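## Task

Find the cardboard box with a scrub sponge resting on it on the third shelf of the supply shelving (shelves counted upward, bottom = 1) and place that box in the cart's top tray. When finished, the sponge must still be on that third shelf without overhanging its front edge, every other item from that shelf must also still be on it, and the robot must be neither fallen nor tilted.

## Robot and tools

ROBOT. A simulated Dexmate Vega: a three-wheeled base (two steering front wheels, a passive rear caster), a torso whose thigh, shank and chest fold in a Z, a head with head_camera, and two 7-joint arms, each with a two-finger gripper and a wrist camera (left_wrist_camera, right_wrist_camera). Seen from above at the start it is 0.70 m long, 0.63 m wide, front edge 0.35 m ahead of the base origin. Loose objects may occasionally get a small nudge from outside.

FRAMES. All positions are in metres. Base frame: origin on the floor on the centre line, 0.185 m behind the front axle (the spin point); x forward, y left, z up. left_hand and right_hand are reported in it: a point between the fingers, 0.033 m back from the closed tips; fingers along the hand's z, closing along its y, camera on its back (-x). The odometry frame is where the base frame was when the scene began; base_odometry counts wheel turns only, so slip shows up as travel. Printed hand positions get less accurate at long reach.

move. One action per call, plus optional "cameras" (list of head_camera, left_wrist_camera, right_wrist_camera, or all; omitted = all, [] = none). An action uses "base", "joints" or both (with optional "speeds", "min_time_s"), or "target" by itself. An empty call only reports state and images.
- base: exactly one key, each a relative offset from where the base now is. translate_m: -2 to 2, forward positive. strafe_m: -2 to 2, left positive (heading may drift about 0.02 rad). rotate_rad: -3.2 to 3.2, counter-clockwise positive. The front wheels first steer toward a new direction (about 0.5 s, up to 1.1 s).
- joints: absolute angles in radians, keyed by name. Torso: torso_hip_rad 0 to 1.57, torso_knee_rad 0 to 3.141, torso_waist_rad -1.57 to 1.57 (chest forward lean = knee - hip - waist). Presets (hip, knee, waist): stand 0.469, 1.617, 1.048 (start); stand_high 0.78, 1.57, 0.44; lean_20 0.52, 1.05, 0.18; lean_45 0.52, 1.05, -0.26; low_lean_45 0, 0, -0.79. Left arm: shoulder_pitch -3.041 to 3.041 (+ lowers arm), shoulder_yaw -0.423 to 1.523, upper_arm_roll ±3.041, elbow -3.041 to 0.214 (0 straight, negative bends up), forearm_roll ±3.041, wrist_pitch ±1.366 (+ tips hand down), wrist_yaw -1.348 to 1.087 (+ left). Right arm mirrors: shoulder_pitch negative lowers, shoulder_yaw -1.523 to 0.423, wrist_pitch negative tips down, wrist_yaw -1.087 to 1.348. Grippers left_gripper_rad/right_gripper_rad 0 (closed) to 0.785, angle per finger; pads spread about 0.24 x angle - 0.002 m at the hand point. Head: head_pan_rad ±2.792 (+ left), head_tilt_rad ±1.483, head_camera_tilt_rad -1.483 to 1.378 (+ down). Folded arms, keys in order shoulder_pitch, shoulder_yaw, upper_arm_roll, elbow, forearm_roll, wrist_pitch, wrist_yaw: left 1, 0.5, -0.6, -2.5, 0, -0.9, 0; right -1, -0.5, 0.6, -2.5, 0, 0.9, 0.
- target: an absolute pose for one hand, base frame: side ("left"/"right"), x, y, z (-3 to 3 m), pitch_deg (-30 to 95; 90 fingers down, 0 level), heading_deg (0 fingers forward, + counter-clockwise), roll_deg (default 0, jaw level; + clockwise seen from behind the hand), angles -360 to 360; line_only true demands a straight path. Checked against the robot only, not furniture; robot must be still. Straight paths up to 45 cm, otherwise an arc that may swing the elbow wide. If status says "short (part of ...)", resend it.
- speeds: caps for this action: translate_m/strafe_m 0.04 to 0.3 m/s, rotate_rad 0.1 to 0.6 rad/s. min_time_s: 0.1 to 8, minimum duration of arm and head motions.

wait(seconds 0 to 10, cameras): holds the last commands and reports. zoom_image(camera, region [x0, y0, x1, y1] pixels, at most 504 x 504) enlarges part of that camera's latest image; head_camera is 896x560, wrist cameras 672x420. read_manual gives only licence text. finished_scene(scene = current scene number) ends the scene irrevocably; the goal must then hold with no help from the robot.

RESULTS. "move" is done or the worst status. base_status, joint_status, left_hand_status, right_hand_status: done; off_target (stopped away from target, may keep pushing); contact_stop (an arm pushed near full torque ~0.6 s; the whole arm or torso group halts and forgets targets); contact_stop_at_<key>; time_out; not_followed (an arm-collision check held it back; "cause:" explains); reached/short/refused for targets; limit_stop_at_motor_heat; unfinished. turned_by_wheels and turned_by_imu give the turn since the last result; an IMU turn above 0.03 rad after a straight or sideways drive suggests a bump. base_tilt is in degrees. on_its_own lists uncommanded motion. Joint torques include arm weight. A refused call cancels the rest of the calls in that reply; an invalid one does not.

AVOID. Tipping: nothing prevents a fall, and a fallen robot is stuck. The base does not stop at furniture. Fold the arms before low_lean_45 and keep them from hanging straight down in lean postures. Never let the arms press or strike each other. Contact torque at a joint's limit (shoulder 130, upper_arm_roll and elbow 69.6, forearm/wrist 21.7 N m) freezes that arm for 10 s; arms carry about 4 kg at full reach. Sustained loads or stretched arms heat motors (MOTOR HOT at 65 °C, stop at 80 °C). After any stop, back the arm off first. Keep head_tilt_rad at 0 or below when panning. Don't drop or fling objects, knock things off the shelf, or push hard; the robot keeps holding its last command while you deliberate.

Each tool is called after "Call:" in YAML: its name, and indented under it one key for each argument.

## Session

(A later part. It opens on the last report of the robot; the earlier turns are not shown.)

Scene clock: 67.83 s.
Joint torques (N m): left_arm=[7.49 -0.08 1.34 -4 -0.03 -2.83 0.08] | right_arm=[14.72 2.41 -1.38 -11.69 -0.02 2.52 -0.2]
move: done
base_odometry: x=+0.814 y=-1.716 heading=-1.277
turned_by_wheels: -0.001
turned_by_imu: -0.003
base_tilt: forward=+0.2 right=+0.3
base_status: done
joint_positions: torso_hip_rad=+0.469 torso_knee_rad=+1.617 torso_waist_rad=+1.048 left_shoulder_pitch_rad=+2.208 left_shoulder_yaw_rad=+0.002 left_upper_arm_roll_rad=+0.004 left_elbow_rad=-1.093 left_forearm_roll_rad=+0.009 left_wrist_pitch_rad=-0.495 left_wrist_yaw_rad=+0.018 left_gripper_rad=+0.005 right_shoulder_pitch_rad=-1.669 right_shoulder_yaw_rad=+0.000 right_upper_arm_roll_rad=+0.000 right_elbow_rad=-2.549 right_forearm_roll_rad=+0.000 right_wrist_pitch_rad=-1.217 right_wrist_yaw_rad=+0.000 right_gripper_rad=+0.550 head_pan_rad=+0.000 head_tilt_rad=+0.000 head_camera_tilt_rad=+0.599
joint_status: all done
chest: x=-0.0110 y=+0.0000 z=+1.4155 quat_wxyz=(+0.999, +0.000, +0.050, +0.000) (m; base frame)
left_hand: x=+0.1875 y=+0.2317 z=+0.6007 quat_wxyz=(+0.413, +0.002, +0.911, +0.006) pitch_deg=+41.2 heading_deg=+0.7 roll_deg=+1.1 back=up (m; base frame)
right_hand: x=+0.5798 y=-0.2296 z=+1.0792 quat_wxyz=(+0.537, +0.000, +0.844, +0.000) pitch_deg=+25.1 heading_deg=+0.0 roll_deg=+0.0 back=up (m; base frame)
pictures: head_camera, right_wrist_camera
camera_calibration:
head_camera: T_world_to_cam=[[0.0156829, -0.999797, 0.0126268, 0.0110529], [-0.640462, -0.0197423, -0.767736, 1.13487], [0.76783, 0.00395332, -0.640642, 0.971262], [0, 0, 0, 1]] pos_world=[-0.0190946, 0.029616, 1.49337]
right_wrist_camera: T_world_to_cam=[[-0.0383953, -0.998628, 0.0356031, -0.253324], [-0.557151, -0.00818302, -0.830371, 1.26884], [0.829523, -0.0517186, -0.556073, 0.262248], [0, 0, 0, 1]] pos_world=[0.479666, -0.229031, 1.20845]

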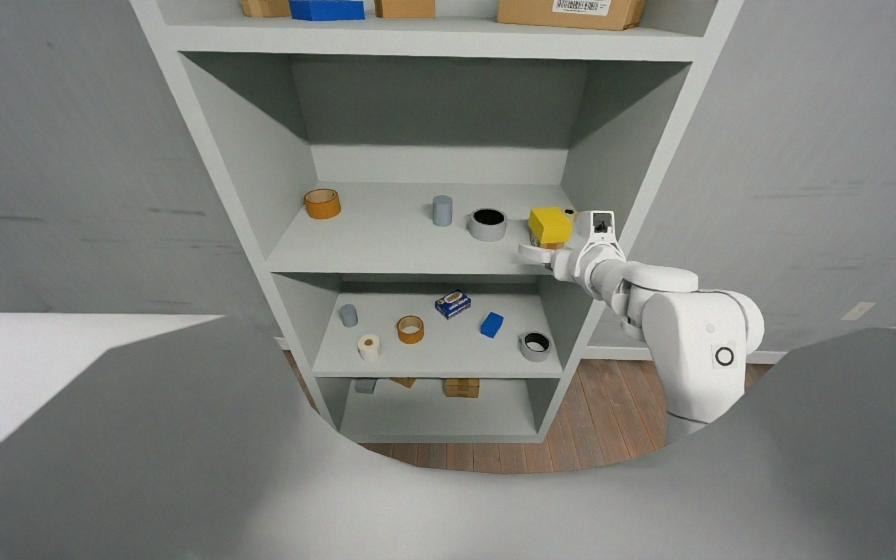

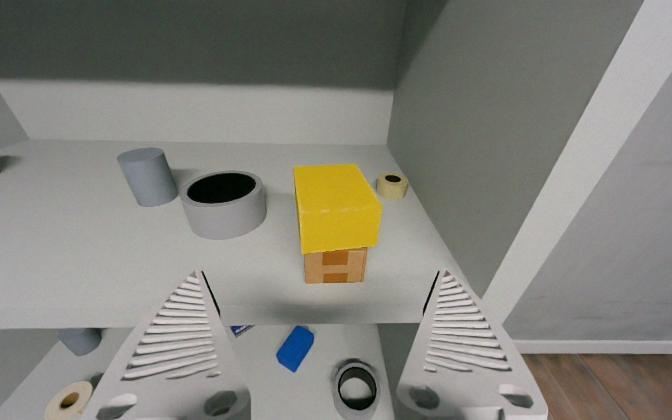

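Call:
move:
  joints: {"right_gripper_rad": 0.6}
  cameras: []

Call:
move:
  target: {"side": "right", "x": 0.765, "y": -0.246, "z": 1.025, "pitch_deg": 25, "heading_deg": 6}
  cameras: ["head_camera", "right_wrist_camera"]

Scene clock: 70.17 s.
Joint torques (N m): left_arm=[7.87 1.03 1.04 -3.65 -0.07 -3.14 0.1] | right_arm=[13.88 1.46 -1.83 -12.49 -0.24 3.32 -0.5]
move: done
base_odometry: x=+0.814 y=-1.716 heading=-1.277
turned_by_wheels: +0.000
turned_by_imu: +0.001
base_tilt: forward=+0.2 right=+0.3
base_status: not commanded
joint_positions: torso_hip_rad=+0.469 torso_knee_rad=+1.617 torso_waist_rad=+1.048 left_shoulder_pitch_rad=+2.208 left_shoulder_yaw_rad=+0.002 left_upper_arm_roll_rad=+0.004 left_elbow_rad=-1.093 left_forearm_roll_rad=+0.009 left_wrist_pitch_rad=-0.495 left_wrist_yaw_rad=+0.018 left_gripper_rad=+0.005 right_shoulder_pitch_rad=-1.669 right_shoulder_yaw_rad=+0.000 right_upper_arm_roll_rad=+0.000 right_elbow_rad=-2.549 right_forearm_roll_rad=+0.000 right_wrist_pitch_rad=-1.217 right_wrist_yaw_rad=+0.000 right_gripper_rad=+0.600 head_pan_rad=+0.000 head_tilt_rad=+0.000 head_camera_tilt_rad=+0.599
joint_status: all done
chest: x=-0.0110 y=+0.0000 z=+1.4155 quat_wxyz=(+0.999, +0.000, +0.050, +0.000) (m; base frame)
left_hand: x=+0.1875 y=+0.2317 z=+0.6007 quat_wxyz=(+0.413, +0.002, +0.911, +0.006) pitch_deg=+41.2 heading_deg=+0.7 roll_deg=+1.1 back=up (m; base frame)
right_hand: x=+0.5798 y=-0.2296 z=+1.0792 quat_wxyz=(+0.537, +0.000, +0.844, +0.000) pitch_deg=+25.1 heading_deg=+0.0 roll_deg=+0.0 back=up (m; base frame)
pictures: none
No camera images: "cameras" was empty.

Scene clock: 74.67 s.
Joint torques (N m): left_arm=[7.23 -0.1 0.96 -4.12 0.01 -2.41 0.03] | right_arm=[9.93 -5.85 0.04 4.84 -1.73 -2.65 -1.22]
move: done
base_odometry: x=+0.814 y=-1.716 heading=-1.277
turned_by_wheels: +0.000
turned_by_imu: +0.001
base_tilt: forward=+0.1 right=+0.4
base_status: not commanded
joint_positions: torso_hip_rad=+0.469 torso_knee_rad=+1.617 torso_waist_rad=+1.048 left_shoulder_pitch_rad=+2.208 left_shoulder_yaw_rad=+0.002 left_upper_arm_roll_rad=+0.004 left_elbow_rad=-1.093 left_forearm_roll_rad=+0.009 left_wrist_pitch_rad=-0.495 left_wrist_yaw_rad=+0.018 left_gripper_rad=+0.005 right_shoulder_pitch_rad=-1.211 right_shoulder_yaw_rad=-0.124 right_upper_arm_roll_rad=+0.031 right_elbow_rad=-1.722 right_forearm_roll_rad=+0.049 right_wrist_pitch_rad=-0.843 right_wrist_yaw_rad=+0.162 right_gripper_rad=+0.600 head_pan_rad=+0.000 head_tilt_rad=+0.000 head_camera_tilt_rad=+0.599
joint_status: not commanded
chest: x=-0.0115 y=+0.0000 z=+1.4155 quat_wxyz=(+0.999, +0.000, +0.050, +0.000) (m; base frame)
left_hand: x=+0.1875 y=+0.2317 z=+0.6008 quat_wxyz=(+0.413, +0.002, +0.911, +0.006) pitch_deg=+41.2 heading_deg=+0.7 roll_deg=+1.1 back=up (m; base frame)
right_hand: x=+0.7640 y=-0.2454 z=+1.0271 quat_wxyz=(+0.538, -0.044, +0.841, +0.028) pitch_deg=+24.8 heading_deg=+6.0 roll_deg=+0.0 back=up (m; base frame)
right_hand_status: reached (straight line, planned for 2.9 s): 2 mm and 0.2 deg off.
pictures: head_camera, right_wrist_camera
camera_calibration:
head_camera: T_world_to_cam=[[0.0156748, -0.999797, 0.0126372, 0.0110466], [-0.63997, -0.0197426, -0.768146, 1.13511], [0.76824, 0.0039531, -0.64015, 0.970995], [0, 0, 0, 1]] pos_world=[-0.0196919, 0.029616, 1.49337]
right_wrist_camera: T_world_to_cam=[[0.0663616, -0.997184, 0.0349244, -0.339258], [-0.549786, -0.0657518, -0.832714, 1.31065], [0.832665, 0.0360593, -0.552601, 0.0951936], [0, 0, 0, 1]] pos_world=[0.663825, -0.255558, 1.15585]

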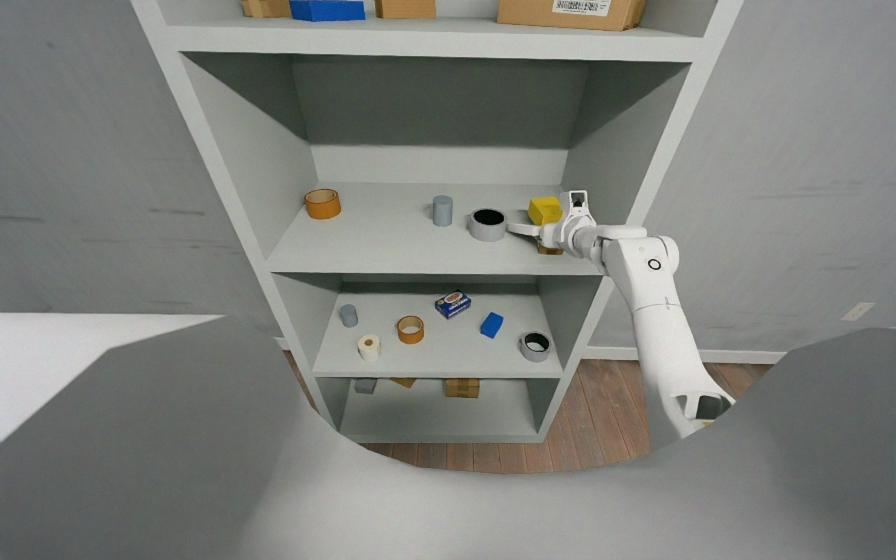

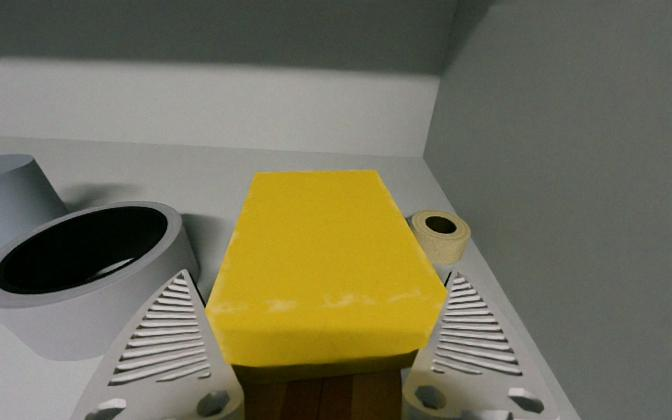

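Call:
move:
  joints: {"right_gripper_rad": 0.31}
  cameras: ["right_wrist_camera"]

Call:
move:
  target: {"side": "right", "x": 0.755, "y": -0.246, "z": 1.09, "pitch_deg": 25, "heading_deg": 6}
  cameras: ["head_camera", "right_wrist_camera"]

Scene clock: 76.03 s.
Joint torques (N m): left_arm=[7.4 0.16 0.99 -3.92 -0.04 -3.09 0.01] | right_arm=[-6.18 -5.73 0.34 12.82 -1.46 -8.95 -0.61]
move: off_target
base_odometry: x=+0.814 y=-1.716 heading=-1.277
turned_by_wheels: +0.000
turned_by_imu: +0.000
base_tilt: forward=+0.2 right=+0.3
base_status: not commanded
joint_positions: torso_hip_rad=+0.469 torso_knee_rad=+1.617 torso_waist_rad=+1.048 left_shoulder_pitch_rad=+2.208 left_shoulder_yaw_rad=+0.002 left_upper_arm_roll_rad=+0.004 left_elbow_rad=-1.093 left_forearm_roll_rad=+0.009 left_wrist_pitch_rad=-0.495 left_wrist_yaw_rad=+0.018 left_gripper_rad=+0.005 right_shoulder_pitch_rad=-1.208 right_shoulder_yaw_rad=-0.125 right_upper_arm_roll_rad=+0.031 right_elbow_rad=-1.718 right_forearm_roll_rad=+0.049 right_wrist_pitch_rad=-0.839 right_wrist_yaw_rad=+0.163 right_gripper_rad=+0.384 head_pan_rad=+0.000 head_tilt_rad=+0.000 head_camera_tilt_rad=+0.599
joint_status: right_gripper_rad off_target (ended at +0.384, target +0.310)
chest: x=-0.0118 y=+0.0000 z=+1.4155 quat_wxyz=(+0.999, +0.000, +0.050, +0.000) (m; base frame)
left_hand: x=+0.1875 y=+0.2317 z=+0.6009 quat_wxyz=(+0.413, +0.002, +0.911, +0.006) pitch_deg=+41.2 heading_deg=+0.7 roll_deg=+1.0 back=up (m; base frame)
right_hand: x=+0.7655 y=-0.2456 z=+1.0289 quat_wxyz=(+0.539, -0.044, +0.840, +0.028) pitch_deg=+24.6 heading_deg=+6.0 roll_deg=+0.0 back=up (m; base frame)
pictures: right_wrist_camera
camera_calibration:
right_wrist_camera: T_world_to_cam=[[0.0666742, -0.997144, 0.0354756, -0.340405], [-0.54678, -0.0662551, -0.834651, 1.31249], [0.834618, 0.0362524, -0.549635, 0.0906001], [0, 0, 0, 1]] pos_world=[0.664722, -0.255758, 1.15734]

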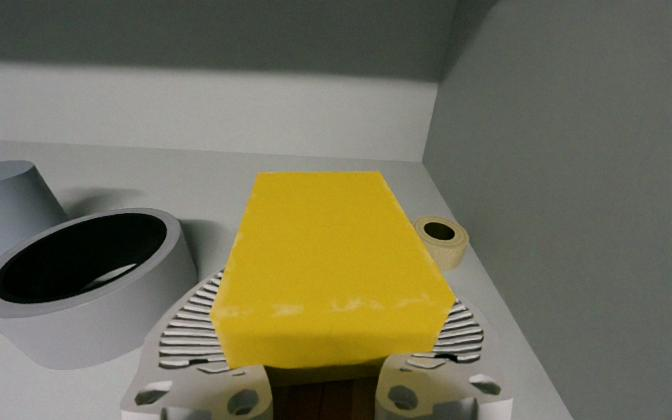

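Scene clock: 78.50 s.
Joint torques (N m): left_arm=[7.71 0.48 0.96 -2.63 -0.11 -3.55 0.09] | right_arm=[25.15 -3.26 4.48 -13.01 0.17 3.15 0.1]
move: done
base_odometry: x=+0.814 y=-1.716 heading=-1.277
turned_by_wheels: +0.000
turned_by_imu: +0.001
base_tilt: forward=+0.2 right=+0.3
base_status: not commanded
joint_positions: torso_hip_rad=+0.469 torso_knee_rad=+1.617 torso_waist_rad=+1.048 left_shoulder_pitch_rad=+2.208 left_shoulder_yaw_rad=+0.002 left_upper_arm_roll_rad=+0.004 left_elbow_rad=-1.093 left_forearm_roll_rad=+0.009 left_wrist_pitch_rad=-0.495 left_wrist_yaw_rad=+0.018 left_gripper_rad=+0.005 right_shoulder_pitch_rad=-1.163 right_shoulder_yaw_rad=-0.136 right_upper_arm_roll_rad=+0.041 right_elbow_rad=-1.889 right_forearm_roll_rad=+0.058 right_wrist_pitch_rad=-1.063 right_wrist_yaw_rad=+0.166 right_gripper_rad=+0.374 head_pan_rad=+0.000 head_tilt_rad=+0.000 head_camera_tilt_rad=+0.599
joint_status: not commanded
chest: x=-0.0112 y=+0.0000 z=+1.4155 quat_wxyz=(+0.999, +0.000, +0.050, +0.000) (m; base frame)
left_hand: x=+0.1875 y=+0.2317 z=+0.6007 quat_wxyz=(+0.413, +0.002, +0.911, +0.006) pitch_deg=+41.2 heading_deg=+0.7 roll_deg=+1.1 back=up (m; base frame)
right_hand: x=+0.7555 y=-0.2458 z=+1.0870 quat_wxyz=(+0.536, -0.044, +0.843, +0.028) pitch_deg=+25.1 heading_deg=+6.0 roll_deg=+0.0 back=up (m; base frame)
right_hand_status: reached (straight line, planned for 1.1 s): 3 mm and 0.1 deg off.
pictures: head_camera, right_wrist_camera
camera_calibration:
head_camera: T_world_to_cam=[[0.015755, -0.999797, 0.0125649, 0.0111502], [-0.640294, -0.0197401, -0.767876, 1.13496], [0.767968, 0.0040527, -0.640475, 0.971166], [0, 0, 0, 1]] pos_world=[-0.0192939, 0.0296163, 1.49337]
right_wrist_camera: T_world_to_cam=[[0.0665885, -0.997153, 0.0353843, -0.341846], [-0.5541, -0.0664475, -0.829794, 1.35577], [0.829783, 0.0356483, -0.556947, 0.142286], [0, 0, 0, 1]] pos_world=[0.65593, -0.255858, 1.21635]

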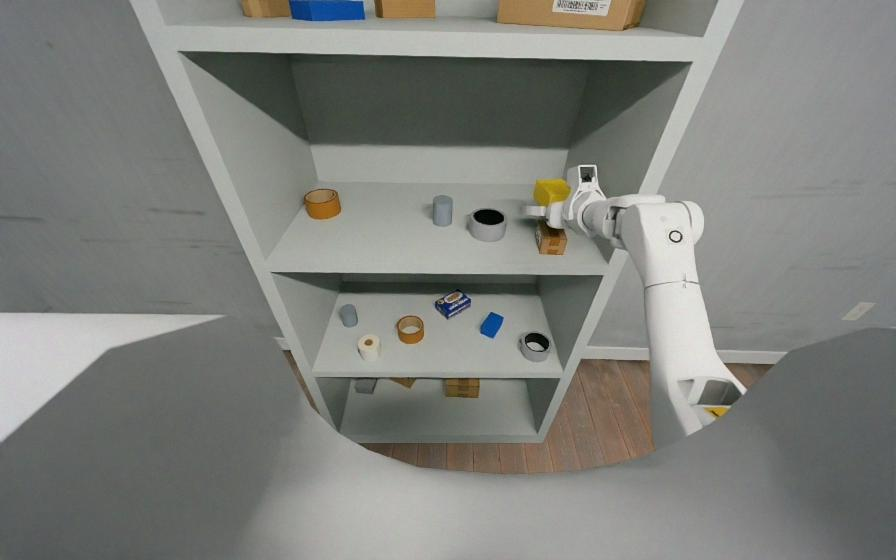

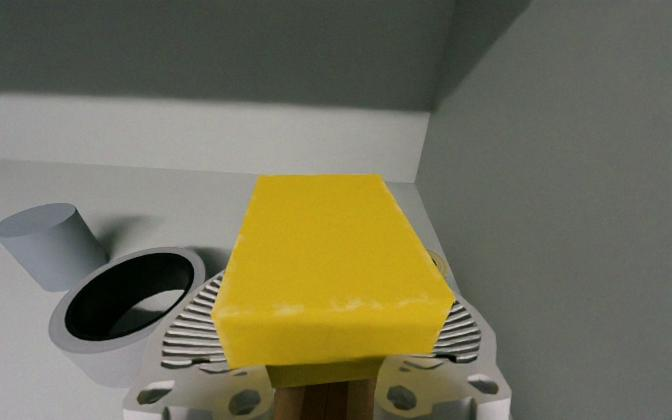

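Call:
move:
  base: {"strafe_m": 0.45}
  cameras: ["head_camera"]

Call:
move:
  target: {"side": "right", "x": 0.755, "y": -0.246, "z": 0.985, "pitch_deg": 25, "heading_deg": 6}
  cameras: ["head_camera", "right_wrist_camera"]

Scene clock: 83.13 s.
Joint torques (N m): left_arm=[8.57 0.57 1.14 -3.78 -0.03 -2.52 0.12] | right_arm=[26.21 -2.8 3.89 -12.73 -0.22 2.54 0.25]
move: done
base_odometry: x=+1.246 y=-1.588 heading=-1.280
turned_by_wheels: -0.003
turned_by_imu: -0.004
base_tilt: forward=+0.1 right=+0.3
base_status: done
joint_positions: torso_hip_rad=+0.469 torso_knee_rad=+1.617 torso_waist_rad=+1.048 left_shoulder_pitch_rad=+2.208 left_shoulder_yaw_rad=+0.002 left_upper_arm_roll_rad=+0.004 left_elbow_rad=-1.093 left_forearm_roll_rad=+0.009 left_wrist_pitch_rad=-0.495 left_wrist_yaw_rad=+0.018 left_gripper_rad=+0.005 right_shoulder_pitch_rad=-1.162 right_shoulder_yaw_rad=-0.136 right_upper_arm_roll_rad=+0.041 right_elbow_rad=-1.893 right_forearm_roll_rad=+0.058 right_wrist_pitch_rad=-1.069 right_wrist_yaw_rad=+0.167 right_gripper_rad=+0.374 head_pan_rad=+0.000 head_tilt_rad=+0.000 head_camera_tilt_rad=+0.599
joint_status: not commanded
chest: x=-0.0111 y=+0.0000 z=+1.4155 quat_wxyz=(+0.999, +0.000, +0.050, +0.000) (m; base frame)
left_hand: x=+0.1875 y=+0.2317 z=+0.6007 quat_wxyz=(+0.413, +0.002, +0.911, +0.006) pitch_deg=+41.2 heading_deg=+0.7 roll_deg=+1.1 back=up (m; base frame)
right_hand: x=+0.7552 y=-0.2458 z=+1.0884 quat_wxyz=(+0.536, -0.044, +0.843, +0.028) pitch_deg=+25.1 heading_deg=+6.0 roll_deg=+0.0 back=up (m; base frame)
pictures: head_camera
camera_calibration:
head_camera: T_world_to_cam=[[0.0157568, -0.999797, 0.0125629, 0.0111517], [-0.640402, -0.0197403, -0.767786, 1.13488], [0.767878, 0.00405258, -0.640583, 0.971249], [0, 0, 0, 1]] pos_world=[-0.0191945, 0.0296163, 1.49337]

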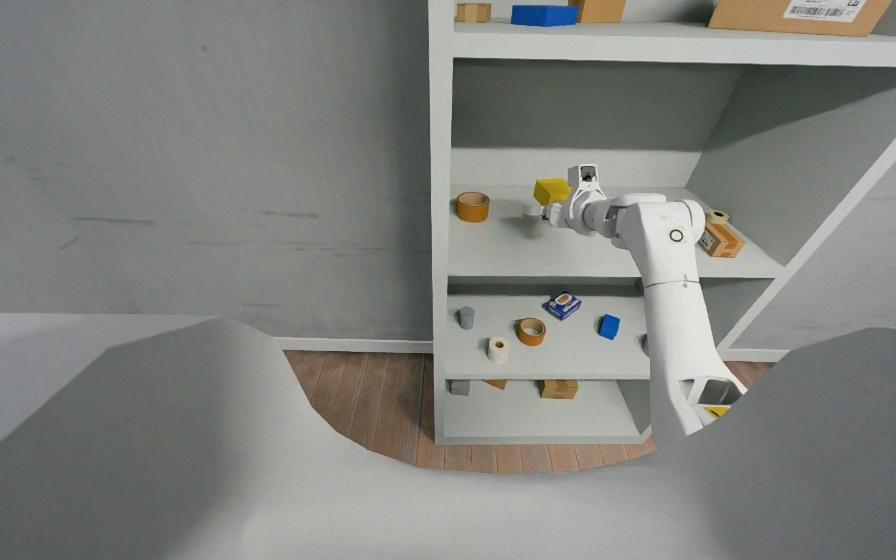

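Scene clock: 86.10 s.
Joint torques (N m): left_arm=[6.25 0.16 1.23 -3.27 0.04 -2.66 0.08] | right_arm=[-6.1 0.12 -3.84 7.3 -0.65 -4.66 0.06]
move: done
base_odometry: x=+1.246 y=-1.588 heading=-1.280
turned_by_wheels: +0.000
turned_by_imu: +0.001
base_tilt: forward=+0.1 right=+0.3
base_status: not commanded
joint_positions: torso_hip_rad=+0.469 torso_knee_rad=+1.617 torso_waist_rad=+1.048 left_shoulder_pitch_rad=+2.208 left_shoulder_yaw_rad=+0.002 left_upper_arm_roll_rad=+0.004 left_elbow_rad=-1.093 left_forearm_roll_rad=+0.009 left_wrist_pitch_rad=-0.495 left_wrist_yaw_rad=+0.018 left_gripper_rad=+0.005 right_shoulder_pitch_rad=-1.263 right_shoulder_yaw_rad=-0.120 right_upper_arm_roll_rad=+0.031 right_elbow_rad=-1.656 right_forearm_roll_rad=+0.045 right_wrist_pitch_rad=-0.724 right_wrist_yaw_rad=+0.161 right_gripper_rad=+0.374 head_pan_rad=+0.000 head_tilt_rad=+0.000 head_camera_tilt_rad=+0.599
joint_status: not commanded
chest: x=-0.0119 y=+0.0000 z=+1.4155 quat_wxyz=(+0.999, +0.000, +0.050, +0.000) (m; base frame)
left_hand: x=+0.1875 y=+0.2317 z=+0.6009 quat_wxyz=(+0.413, +0.002, +0.911, +0.006) pitch_deg=+41.2 heading_deg=+0.7 roll_deg=+1.0 back=up (m; base frame)
right_hand: x=+0.7556 y=-0.2463 z=+0.9895 quat_wxyz=(+0.539, -0.044, +0.841, +0.028) pitch_deg=+24.7 heading_deg=+6.0 roll_deg=+0.0 back=up (m; base frame)
right_hand_status: reached (straight line, planned for 1.4 s): 5 mm and 0.3 deg off.
pictures: head_camera, right_wrist_camera
camera_calibration:
head_camera: T_world_to_cam=[[0.0157452, -0.999797, 0.0125773, 0.0111439], [-0.639694, -0.0197403, -0.768376, 1.13521], [0.768468, 0.0040526, -0.639875, 0.970892], [0, 0, 0, 1]] pos_world=[-0.0200906, 0.0296163, 1.49338]
right_wrist_camera: T_world_to_cam=[[0.0659228, -0.997184, 0.0357546, -0.338698], [-0.548296, -0.0661388, -0.833665, 1.27433], [0.833682, 0.0353534, -0.551112, 0.079064], [0, 0, 0, 1]] pos_world=[0.655123, -0.256257, 1.11804]

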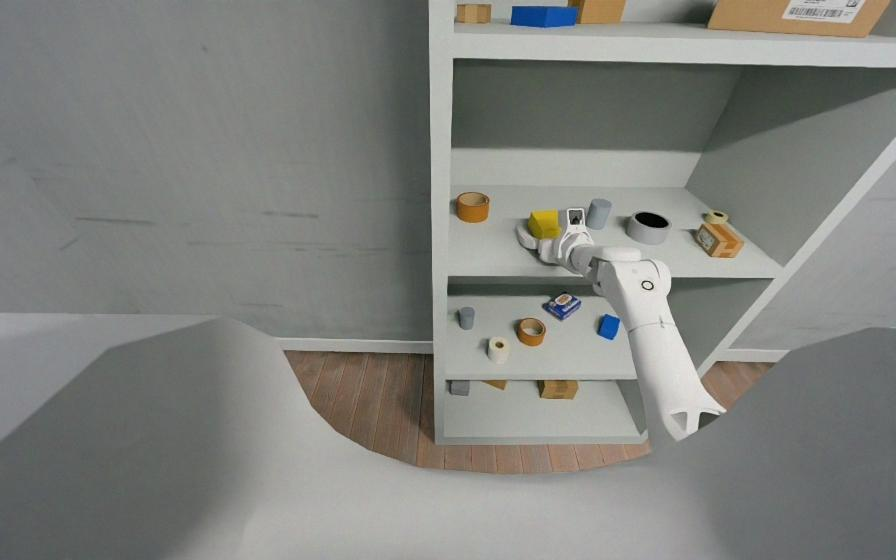

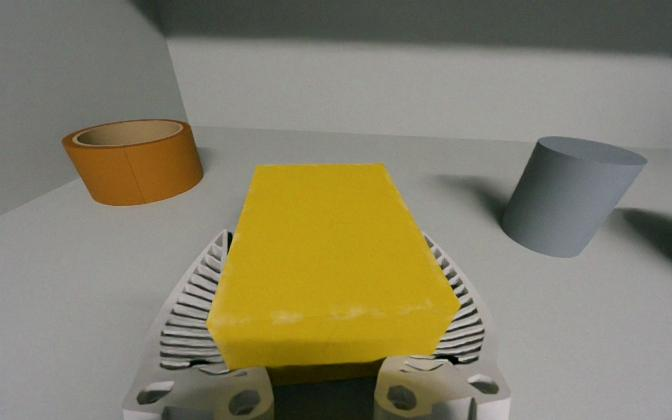

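Call:
move:
  joints: {"right_gripper_rad": 0.6}
  cameras: []

Call:
move:
  target: {"side": "right", "x": 0.58, "y": -0.23, "z": 1.06, "pitch_deg": 25, "heading_deg": 2}
  cameras: ["right_wrist_camera"]

Call:
move:
  base: {"strafe_m": -0.48}
  cameras: ["head_camera", "right_wrist_camera"]

Scene clock: 87.63 s.
Joint torques (N m): left_arm=[7.09 0.39 1.17 -4.49 0.06 -2.57 0.09] | right_arm=[-6.62 -0.17 -1.39 5.97 -0.45 -5.51 -0.08]
move: done
base_odometry: x=+1.246 y=-1.588 heading=-1.280
turned_by_wheels: +0.000
turned_by_imu: +0.001
base_tilt: forward=+0.2 right=+0.2
base_status: not commanded
joint_positions: torso_hip_rad=+0.469 torso_knee_rad=+1.617 torso_waist_rad=+1.048 left_shoulder_pitch_rad=+2.208 left_shoulder_yaw_rad=+0.002 left_upper_arm_roll_rad=+0.004 left_elbow_rad=-1.093 left_forearm_roll_rad=+0.009 left_wrist_pitch_rad=-0.495 left_wrist_yaw_rad=+0.018 left_gripper_rad=+0.005 right_shoulder_pitch_rad=-1.264 right_shoulder_yaw_rad=-0.119 right_upper_arm_roll_rad=+0.030 right_elbow_rad=-1.653 right_forearm_roll_rad=+0.045 right_wrist_pitch_rad=-0.719 right_wrist_yaw_rad=+0.161 right_gripper_rad=+0.600 head_pan_rad=+0.000 head_tilt_rad=+0.000 head_camera_tilt_rad=+0.599
joint_status: all done
chest: x=-0.0118 y=+0.0000 z=+1.4155 quat_wxyz=(+0.999, +0.000, +0.050, +0.000) (m; base frame)
left_hand: x=+0.1875 y=+0.2317 z=+0.6009 quat_wxyz=(+0.413, +0.002, +0.911, +0.006) pitch_deg=+41.2 heading_deg=+0.7 roll_deg=+1.0 back=up (m; base frame)
right_hand: x=+0.7556 y=-0.2461 z=+0.9881 quat_wxyz=(+0.539, -0.044, +0.841, +0.028) pitch_deg=+24.7 heading_deg=+6.0 roll_deg=+0.0 back=up (m; base frame)
pictures: none
No camera images: "cameras" was empty.

Scene clock: 92.17 s.
Joint torques (N m): left_arm=[7.6 0.64 1.13 -4.2 0.03 -3.13 0.16] | right_arm=[2.32 0.58 -1.71 -13.55 -0.08 3.73 -0.76]
move: done
base_odometry: x=+1.246 y=-1.588 heading=-1.280
turned_by_wheels: +0.000
turned_by_imu: +0.001
base_tilt: forward=+0.1 right=+0.3
base_status: not commanded
joint_positions: torso_hip_rad=+0.469 torso_knee_rad=+1.617 torso_waist_rad=+1.048 left_shoulder_pitch_rad=+2.208 left_shoulder_yaw_rad=+0.002 left_upper_arm_roll_rad=+0.004 left_elbow_rad=-1.093 left_forearm_roll_rad=+0.009 left_wrist_pitch_rad=-0.495 left_wrist_yaw_rad=+0.018 left_gripper_rad=+0.005 right_shoulder_pitch_rad=-1.706 right_shoulder_yaw_rad=-0.035 right_upper_arm_roll_rad=+0.032 right_elbow_rad=-2.493 right_forearm_roll_rad=+0.029 right_wrist_pitch_rad=-1.125 right_wrist_yaw_rad=+0.044 right_gripper_rad=+0.600 head_pan_rad=+0.000 head_tilt_rad=+0.000 head_camera_tilt_rad=+0.599
joint_status: not commanded
chest: x=-0.0112 y=+0.0000 z=+1.4155 quat_wxyz=(+0.999, +0.000, +0.050, +0.000) (m; base frame)
left_hand: x=+0.1875 y=+0.2317 z=+0.6008 quat_wxyz=(+0.413, +0.002, +0.911, +0.006) pitch_deg=+41.2 heading_deg=+0.7 roll_deg=+1.1 back=up (m; base frame)
right_hand: x=+0.5816 y=-0.2302 z=+1.0586 quat_wxyz=(+0.537, -0.015, +0.844, +0.009) pitch_deg=+25.1 heading_deg=+2.0 roll_deg=+0.0 back=up (m; base frame)
right_hand_status: reached (straight line, planned for 3.0 s): 2 mm and 0.1 deg off.
pictures: right_wrist_camera
camera_calibration:
right_wrist_camera: T_world_to_cam=[[-0.00284817, -0.999361, 0.0356232, -0.273969], [-0.556789, -0.0280058, -0.830182, 1.24769], [0.830649, -0.0221991, -0.556353, 0.255744], [0, 0, 0, 1]] pos_world=[0.481486, -0.233174, 1.18785]

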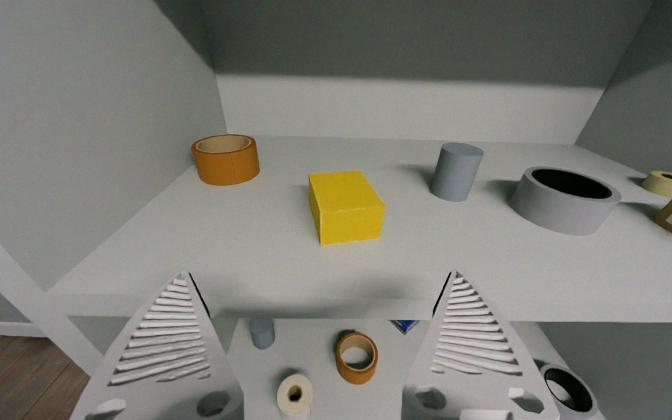

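Scene clock: 95.80 s.
Joint torques (N m): left_arm=[7.26 1 1.17 -4.08 0 -2.36 0.21] | right_arm=[3.04 -0.54 -1.44 -12.05 -0.09 2.31 -0.3]
move: done
base_odometry: x=+0.785 y=-1.725 heading=-1.277
turned_by_wheels: +0.003
turned_by_imu: +0.001
base_tilt: forward=+0.1 right=+0.4
base_status: done
joint_positions: torso_hip_rad=+0.469 torso_knee_rad=+1.617 torso_waist_rad=+1.048 left_shoulder_pitch_rad=+2.208 left_shoulder_yaw_rad=+0.002 left_upper_arm_roll_rad=+0.004 left_elbow_rad=-1.093 left_forearm_roll_rad=+0.009 left_wrist_pitch_rad=-0.495 left_wrist_yaw_rad=+0.018 left_gripper_rad=+0.005 right_shoulder_pitch_rad=-1.709 right_shoulder_yaw_rad=-0.034 right_upper_arm_roll_rad=+0.031 right_elbow_rad=-2.498 right_forearm_roll_rad=+0.029 right_wrist_pitch_rad=-1.127 right_wrist_yaw_rad=+0.043 right_gripper_rad=+0.600 head_pan_rad=+0.000 head_tilt_rad=+0.000 head_camera_tilt_rad=+0.599
joint_status: not commanded
chest: x=-0.0112 y=+0.0000 z=+1.4155 quat_wxyz=(+0.999, +0.000, +0.050, +0.000) (m; base frame)
left_hand: x=+0.1875 y=+0.2317 z=+0.6007 quat_wxyz=(+0.413, +0.002, +0.911, +0.006) pitch_deg=+41.2 heading_deg=+0.7 roll_deg=+1.0 back=up (m; base frame)
right_hand: x=+0.5803 y=-0.2302 z=+1.0592 quat_wxyz=(+0.537, -0.015, +0.844, +0.009) pitch_deg=+25.1 heading_deg=+2.0 roll_deg=+0.0 back=up (m; base frame)
pictures: head_camera, right_wrist_camera
camera_calibration:
head_camera: T_world_to_cam=[[0.0157571, -0.999797, 0.0125639, 0.0111517], [-0.640352, -0.019741, -0.767828, 1.13488], [0.76792, 0.00405343, -0.640533, 0.971252], [0, 0, 0, 1]] pos_world=[-0.0192942, 0.0296163, 1.49337]
right_wrist_camera: T_world_to_cam=[[-0.00356392, -0.999359, 0.0356162, -0.273541], [-0.556916, -0.0275982, -0.83011, 1.24754], [0.830561, -0.0227937, -0.556461, 0.257191], [0, 0, 0, 1]] pos_world=[0.480186, -0.233074, 1.18845]

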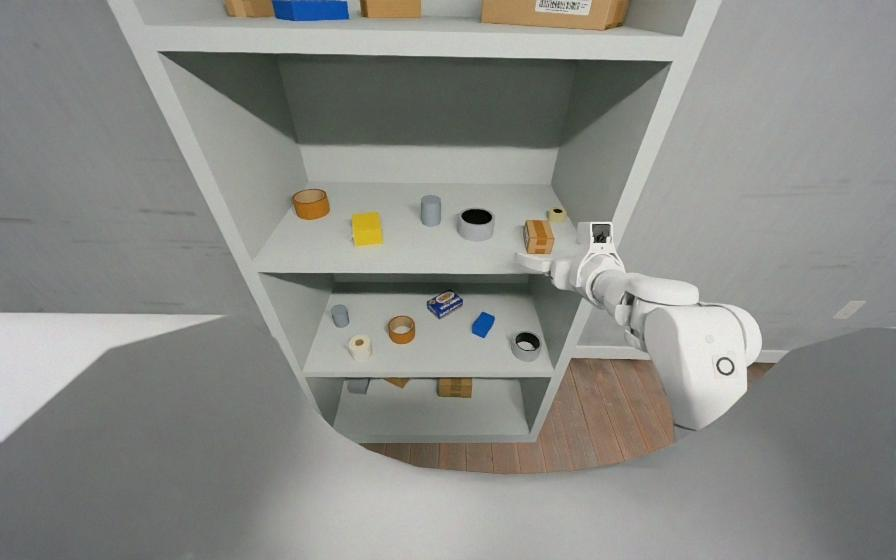

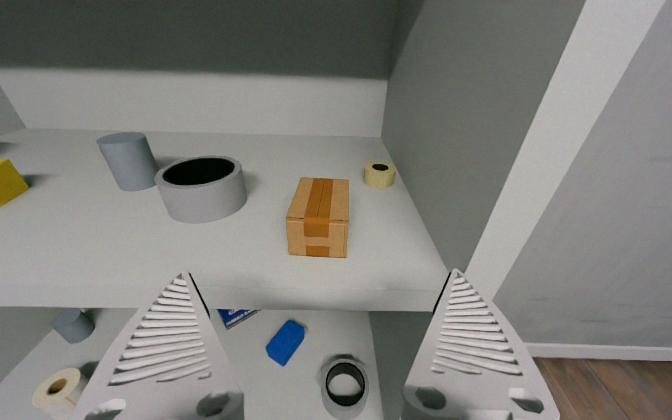

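Call:
move:
  target: {"side": "right", "x": 0.785, "y": -0.222, "z": 0.978, "pitch_deg": 25, "heading_deg": -3}
  cameras: ["right_wrist_camera"]

Call:
move:
  joints: {"right_gripper_rad": 0.22}
  cameras: ["right_wrist_camera"]

Call:
move:
  target: {"side": "right", "x": 0.76, "y": -0.222, "z": 1.05, "pitch_deg": 25, "heading_deg": -3}
  cameras: ["head_camera", "right_wrist_camera"]

Scene clock: 101.47 s.
Joint torques (N m): left_arm=[7.9 0.51 0.97 -5.07 -0.15 -3.09 0.19] | right_arm=[-4.64 3.79 3 20.66 1.7 -9.8 1.09]
move: done
base_odometry: x=+0.785 y=-1.725 heading=-1.277
turned_by_wheels: +0.000
turned_by_imu: +0.001
base_tilt: forward=+0.0 right=+0.3
base_status: not commanded
joint_positions: torso_hip_rad=+0.470 torso_knee_rad=+1.616 torso_waist_rad=+1.049 left_shoulder_pitch_rad=+2.208 left_shoulder_yaw_rad=+0.002 left_upper_arm_roll_rad=+0.004 left_elbow_rad=-1.093 left_forearm_roll_rad=+0.009 left_wrist_pitch_rad=-0.495 left_wrist_yaw_rad=+0.018 left_gripper_rad=+0.005 right_shoulder_pitch_rad=-1.177 right_shoulder_yaw_rad=+0.054 right_upper_arm_roll_rad=-0.011 right_elbow_rad=-1.507 right_forearm_roll_rad=-0.015 right_wrist_pitch_rad=-0.660 right_wrist_yaw_rad=-0.082 right_gripper_rad=+0.600 head_pan_rad=+0.000 head_tilt_rad=+0.000 head_camera_tilt_rad=+0.599
joint_status: not commanded
chest: x=-0.0128 y=+0.0000 z=+1.4155 quat_wxyz=(+0.999, +0.000, +0.049, +0.000) (m; base frame)
left_hand: x=+0.1875 y=+0.2317 z=+0.6012 quat_wxyz=(+0.414, +0.002, +0.910, +0.006) pitch_deg=+41.1 heading_deg=+0.7 roll_deg=+1.0 back=up (m; base frame)
right_hand: x=+0.7846 y=-0.2223 z=+0.9835 quat_wxyz=(+0.541, +0.022, +0.841, -0.014) pitch_deg=+24.5 heading_deg=-3.0 roll_deg=+0.0 back=up (m; base frame)
right_hand_status: reached (straight line, planned for 3.5 s): 6 mm and 0.5 deg off.
pictures: right_wrist_camera
camera_calibration:
right_wrist_camera: T_world_to_cam=[[-0.0908083, -0.995239, 0.0354085, -0.192747], [-0.548918, 0.0203549, -0.835628, 1.3085], [0.830929, -0.0953184, -0.548153, 0.0209707], [0, 0, 0, 1]] pos_world=[0.683331, -0.216465, 1.11174]

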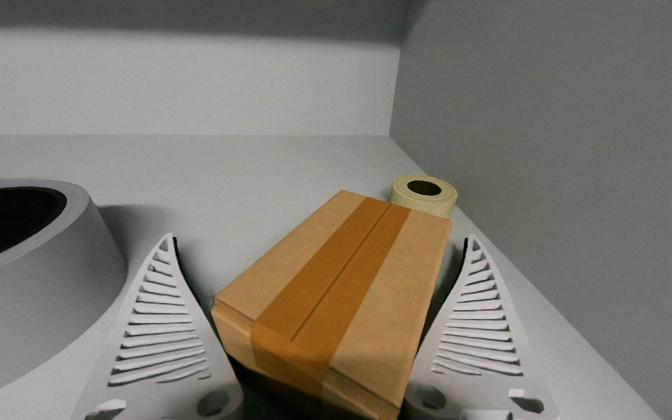

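Scene clock: 102.40 s.
Joint torques (N m): left_arm=[6.41 -0.15 1.34 -3.4 -0.08 -2.89 0.06] | right_arm=[-9.01 2.13 2.91 21.56 0.55 -11.94 0.11]
move: done
base_odometry: x=+0.785 y=-1.725 heading=-1.277
turned_by_wheels: +0.000
turned_by_imu: +0.000
base_tilt: forward=+0.1 right=+0.3
base_status: not commanded
joint_positions: torso_hip_rad=+0.470 torso_knee_rad=+1.616 torso_waist_rad=+1.049 left_shoulder_pitch_rad=+2.208 left_shoulder_yaw_rad=+0.002 left_upper_arm_roll_rad=+0.004 left_elbow_rad=-1.093 left_forearm_roll_rad=+0.009 left_wrist_pitch_rad=-0.495 left_wrist_yaw_rad=+0.018 left_gripper_rad=+0.005 right_shoulder_pitch_rad=-1.174 right_shoulder_yaw_rad=+0.054 right_upper_arm_roll_rad=-0.011 right_elbow_rad=-1.503 right_forearm_roll_rad=-0.015 right_wrist_pitch_rad=-0.657 right_wrist_yaw_rad=-0.082 right_gripper_rad=+0.220 head_pan_rad=+0.000 head_tilt_rad=+0.000 head_camera_tilt_rad=+0.599
joint_status: all done
chest: x=-0.0127 y=+0.0000 z=+1.4155 quat_wxyz=(+0.999, +0.000, +0.049, +0.000) (m; base frame)
left_hand: x=+0.1875 y=+0.2317 z=+0.6012 quat_wxyz=(+0.414, +0.002, +0.910, +0.006) pitch_deg=+41.1 heading_deg=+0.7 roll_deg=+1.0 back=up (m; base frame)
right_hand: x=+0.7856 y=-0.2221 z=+0.9837 quat_wxyz=(+0.541, +0.022, +0.841, -0.014) pitch_deg=+24.5 heading_deg=-3.0 roll_deg=+0.0 back=up (m; base frame)
pictures: right_wrist_camera
camera_calibration:
right_wrist_camera: T_world_to_cam=[[-0.0908375, -0.995252, 0.034951, -0.191945], [-0.547986, 0.0206485, -0.836233, 1.30917], [0.831541, -0.0951139, -0.54726, 0.0189292], [0, 0, 0, 1]] pos_world=[0.68423, -0.216266, 1.11184]

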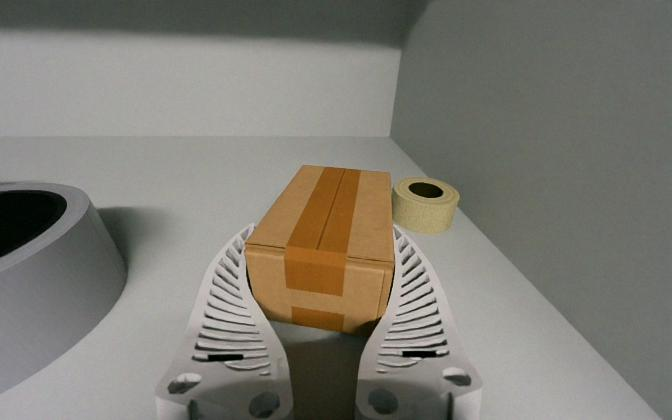

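Scene clock: 105.17 s.
Joint torques (N m): left_arm=[7.53 1.53 1.02 -4.8 -0.03 -2.99 0.12] | right_arm=[12.47 2.62 -3.92 -14.29 -0.22 3.42 -0.39]
move: done
base_odometry: x=+0.785 y=-1.725 heading=-1.277
turned_by_wheels: +0.000
turned_by_imu: +0.001
base_tilt: forward=+0.2 right=+0.3
base_status: not commanded
joint_positions: torso_hip_rad=+0.469 torso_knee_rad=+1.617 torso_waist_rad=+1.048 left_shoulder_pitch_rad=+2.208 left_shoulder_yaw_rad=+0.002 left_upper_arm_roll_rad=+0.004 left_elbow_rad=-1.093 left_forearm_roll_rad=+0.009 left_wrist_pitch_rad=-0.495 left_wrist_yaw_rad=+0.018 left_gripper_rad=+0.005 right_shoulder_pitch_rad=-1.200 right_shoulder_yaw_rad=+0.060 right_upper_arm_roll_rad=-0.018 right_elbow_rad=-1.799 right_forearm_roll_rad=-0.020 right_wrist_pitch_rad=-0.939 right_wrist_yaw_rad=-0.085 right_gripper_rad=+0.220 head_pan_rad=+0.000 head_tilt_rad=+0.000 head_camera_tilt_rad=+0.599
joint_status: not commanded
chest: x=-0.0112 y=+0.0000 z=+1.4155 quat_wxyz=(+0.999, +0.000, +0.050, +0.000) (m; base frame)
left_hand: x=+0.1875 y=+0.2317 z=+0.6007 quat_wxyz=(+0.413, +0.002, +0.911, +0.006) pitch_deg=+41.2 heading_deg=+0.7 roll_deg=+1.0 back=up (m; base frame)
right_hand: x=+0.7613 y=-0.2222 z=+1.0467 quat_wxyz=(+0.536, +0.022, +0.844, -0.014) pitch_deg=+25.2 heading_deg=-3.0 roll_deg=+0.0 back=up (m; base frame)
right_hand_status: reached (straight line, planned for 1.3 s): 4 mm and 0.2 deg off.
pictures: head_camera, right_wrist_camera
camera_calibration:
head_camera: T_world_to_cam=[[0.0157571, -0.999797, 0.0125639, 0.0111517], [-0.640352, -0.019741, -0.767828, 1.13488], [0.76792, 0.00405343, -0.640533, 0.971252], [0, 0, 0, 1]] pos_world=[-0.0192942, 0.0296163, 1.49337]
right_wrist_camera: T_world_to_cam=[[-0.0905274, -0.995255, 0.0356813, -0.197418], [-0.558188, 0.0210354, -0.829448, 1.34937], [0.824761, -0.0950047, -0.557443, 0.0894698], [0, 0, 0, 1]] pos_world=[0.661542, -0.216366, 1.17615]

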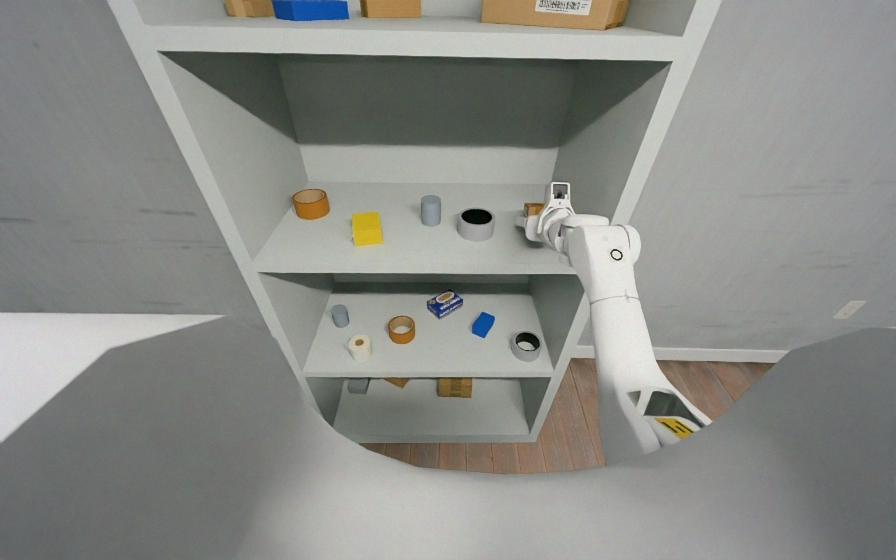

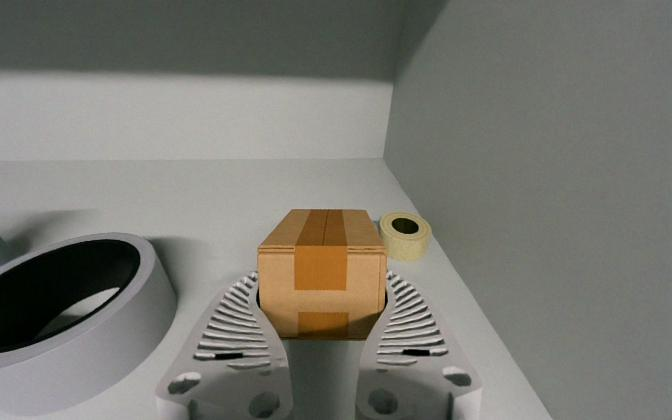

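Call:
move:
  base: {"translate_m": -0.5}
  cameras: []

Call:
move:
  base: {"rotate_rad": -1.576}
  joints: {"right_shoulder_pitch_rad": -1.671, "right_shoulder_yaw_rad": 0, "right_upper_arm_roll_rad": 0, "right_elbow_rad": -2.222, "right_forearm_roll_rad": 0, "right_wrist_pitch_rad": -0.887, "right_wrist_yaw_rad": 0}
  cameras: ["head_camera", "right_wrist_camera"]

Call:
move:
  base: {"strafe_m": -1.0}
  cameras: ["head_camera"]

Scene clock: 111.13 s.
Joint torques (N m): left_arm=[7.68 0.26 1.2 -4.2 -0.01 -2.81 0.06] | right_arm=[13.82 1.47 -2.37 -13.34 -0.16 3.27 -0.24]
move: done
base_odometry: x=+0.639 y=-1.246 heading=-1.276
turned_by_wheels: +0.001
turned_by_imu: +0.008
base_tilt: forward=+0.1 right=+0.3
base_status: done
joint_positions: torso_hip_rad=+0.469 torso_knee_rad=+1.617 torso_waist_rad=+1.048 left_shoulder_pitch_rad=+2.208 left_shoulder_yaw_rad=+0.002 left_upper_arm_roll_rad=+0.004 left_elbow_rad=-1.093 left_forearm_roll_rad=+0.009 left_wrist_pitch_rad=-0.495 left_wrist_yaw_rad=+0.018 left_gripper_rad=+0.005 right_shoulder_pitch_rad=-1.200 right_shoulder_yaw_rad=+0.060 right_upper_arm_roll_rad=-0.018 right_elbow_rad=-1.805 right_forearm_roll_rad=-0.020 right_wrist_pitch_rad=-0.944 right_wrist_yaw_rad=-0.085 right_gripper_rad=+0.220 head_pan_rad=+0.000 head_tilt_rad=+0.000 head_camera_tilt_rad=+0.599
joint_status: not commanded
chest: x=-0.0111 y=+0.0000 z=+1.4155 quat_wxyz=(+0.999, +0.000, +0.050, +0.000) (m; base frame)
left_hand: x=+0.1875 y=+0.2317 z=+0.6007 quat_wxyz=(+0.413, +0.002, +0.911, +0.006) pitch_deg=+41.2 heading_deg=+0.7 roll_deg=+1.0 back=up (m; base frame)
right_hand: x=+0.7608 y=-0.2222 z=+1.0478 quat_wxyz=(+0.536, +0.022, +0.844, -0.014) pitch_deg=+25.2 heading_deg=-3.0 roll_deg=+0.0 back=up (m; base frame)
pictures: none
No camera images: "cameras" was empty.

Scene clock: 115.33 s.
Joint torques (N m): left_arm=[7.95 0.68 1.08 -3.77 -0.11 -2.4 0.07] | right_arm=[3.47 -1.97 2.41 -13.15 0.2 3.82 0.37]
move: done
base_odometry: x=+0.639 y=-1.246 heading=-2.850
turned_by_wheels: -1.574
turned_by_imu: -1.528
base_tilt: forward=+0.2 right=+0.3
base_status: done
joint_positions: torso_hip_rad=+0.469 torso_knee_rad=+1.617 torso_waist_rad=+1.048 left_shoulder_pitch_rad=+2.208 left_shoulder_yaw_rad=+0.002 left_upper_arm_roll_rad=+0.004 left_elbow_rad=-1.093 left_forearm_roll_rad=+0.009 left_wrist_pitch_rad=-0.495 left_wrist_yaw_rad=+0.018 left_gripper_rad=+0.005 right_shoulder_pitch_rad=-1.670 right_shoulder_yaw_rad=+0.000 right_upper_arm_roll_rad=+0.000 right_elbow_rad=-2.221 right_forearm_roll_rad=+0.000 right_wrist_pitch_rad=-0.888 right_wrist_yaw_rad=+0.000 right_gripper_rad=+0.220 head_pan_rad=+0.000 head_tilt_rad=+0.000 head_camera_tilt_rad=+0.599
joint_status: all done
chest: x=-0.0111 y=+0.0000 z=+1.4155 quat_wxyz=(+0.999, +0.000, +0.050, +0.000) (m; base frame)
left_hand: x=+0.1875 y=+0.2317 z=+0.6007 quat_wxyz=(+0.413, +0.002, +0.911, +0.006) pitch_deg=+41.2 heading_deg=+0.7 roll_deg=+1.0 back=up (m; base frame)
right_hand: x=+0.6200 y=-0.2293 z=+0.9994 quat_wxyz=(+0.537, +0.000, +0.844, +0.000) pitch_deg=+25.1 heading_deg=+0.0 roll_deg=+0.0 back=up (m; base frame)
pictures: head_camera, right_wrist_camera
camera_calibration:
head_camera: T_world_to_cam=[[0.0157589, -0.999797, 0.0125619, 0.0111532], [-0.64046, -0.0197412, -0.767737, 1.13481], [0.767829, 0.00405331, -0.640642, 0.971336], [0, 0, 0, 1]] pos_world=[-0.0191948, 0.0296163, 1.49337]
right_wrist_camera: T_world_to_cam=[[-0.0381553, -0.998644, 0.0354294, -0.248577], [-0.556964, -0.008184, -0.830496, 1.22496], [0.82966, -0.0514207, -0.555897, 0.184423], [0, 0, 0, 1]] pos_world=[0.519766, -0.228731, 1.12865]

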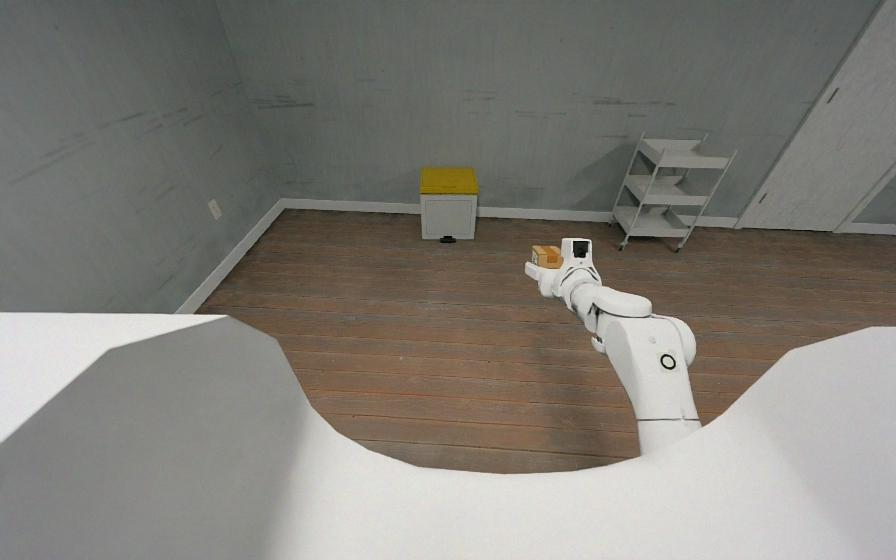

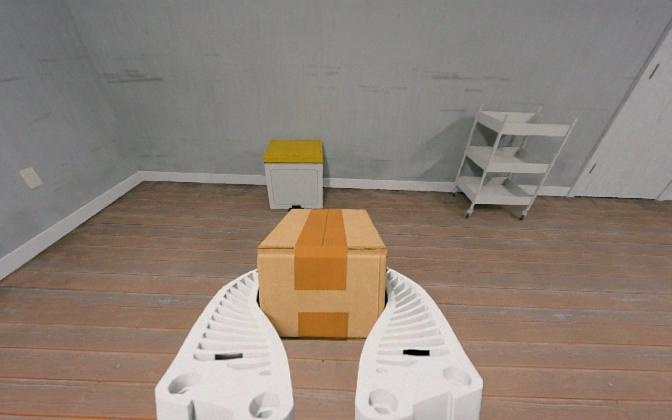

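Scene clock: 120.93 s.
Joint torques (N m): left_arm=[6.54 0.18 1.06 -4.63 -0.12 -2.95 0.07] | right_arm=[5.53 0.19 2.86 -13.36 0.1 4.72 -0.11]
move: done
base_odometry: x=+0.357 y=-0.287 heading=-2.856
turned_by_wheels: -0.006
turned_by_imu: -0.010
base_tilt: forward=+0.2 right=+0.3
base_status: done
joint_positions: torso_hip_rad=+0.469 torso_knee_rad=+1.617 torso_waist_rad=+1.048 left_shoulder_pitch_rad=+2.208 left_shoulder_yaw_rad=+0.002 left_upper_arm_roll_rad=+0.004 left_elbow_rad=-1.093 left_forearm_roll_rad=+0.009 left_wrist_pitch_rad=-0.495 left_wrist_yaw_rad=+0.018 left_gripper_rad=+0.005 right_shoulder_pitch_rad=-1.671 right_shoulder_yaw_rad=+0.000 right_upper_arm_roll_rad=+0.000 right_elbow_rad=-2.221 right_forearm_roll_rad=+0.000 right_wrist_pitch_rad=-0.888 right_wrist_yaw_rad=+0.000 right_gripper_rad=+0.220 head_pan_rad=+0.000 head_tilt_rad=+0.000 head_camera_tilt_rad=+0.599
joint_status: not commanded
chest: x=-0.0110 y=+0.0000 z=+1.4155 quat_wxyz=(+0.999, +0.000, +0.050, +0.000) (m; base frame)
left_hand: x=+0.1875 y=+0.2317 z=+0.6007 quat_wxyz=(+0.413, +0.002, +0.911, +0.006) pitch_deg=+41.2 heading_deg=+0.7 roll_deg=+1.0 back=up (m; base frame)
right_hand: x=+0.6197 y=-0.2293 z=+0.9994 quat_wxyz=(+0.537, +0.000, +0.844, +0.000) pitch_deg=+25.0 heading_deg=+0.0 roll_deg=+0.0 back=up (m; base frame)
pictures: head_camera
camera_calibration:
head_camera: T_world_to_cam=[[0.0157589, -0.999797, 0.0125619, 0.0111532], [-0.64046, -0.0197412, -0.767737, 1.13481], [0.767829, 0.00405331, -0.640642, 0.971336], [0, 0, 0, 1]] pos_world=[-0.0191948, 0.0296163, 1.49337]

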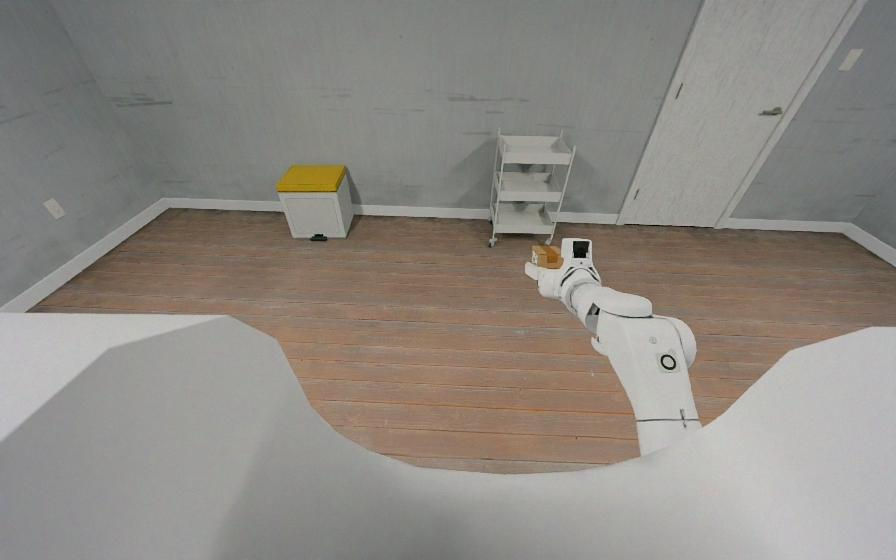

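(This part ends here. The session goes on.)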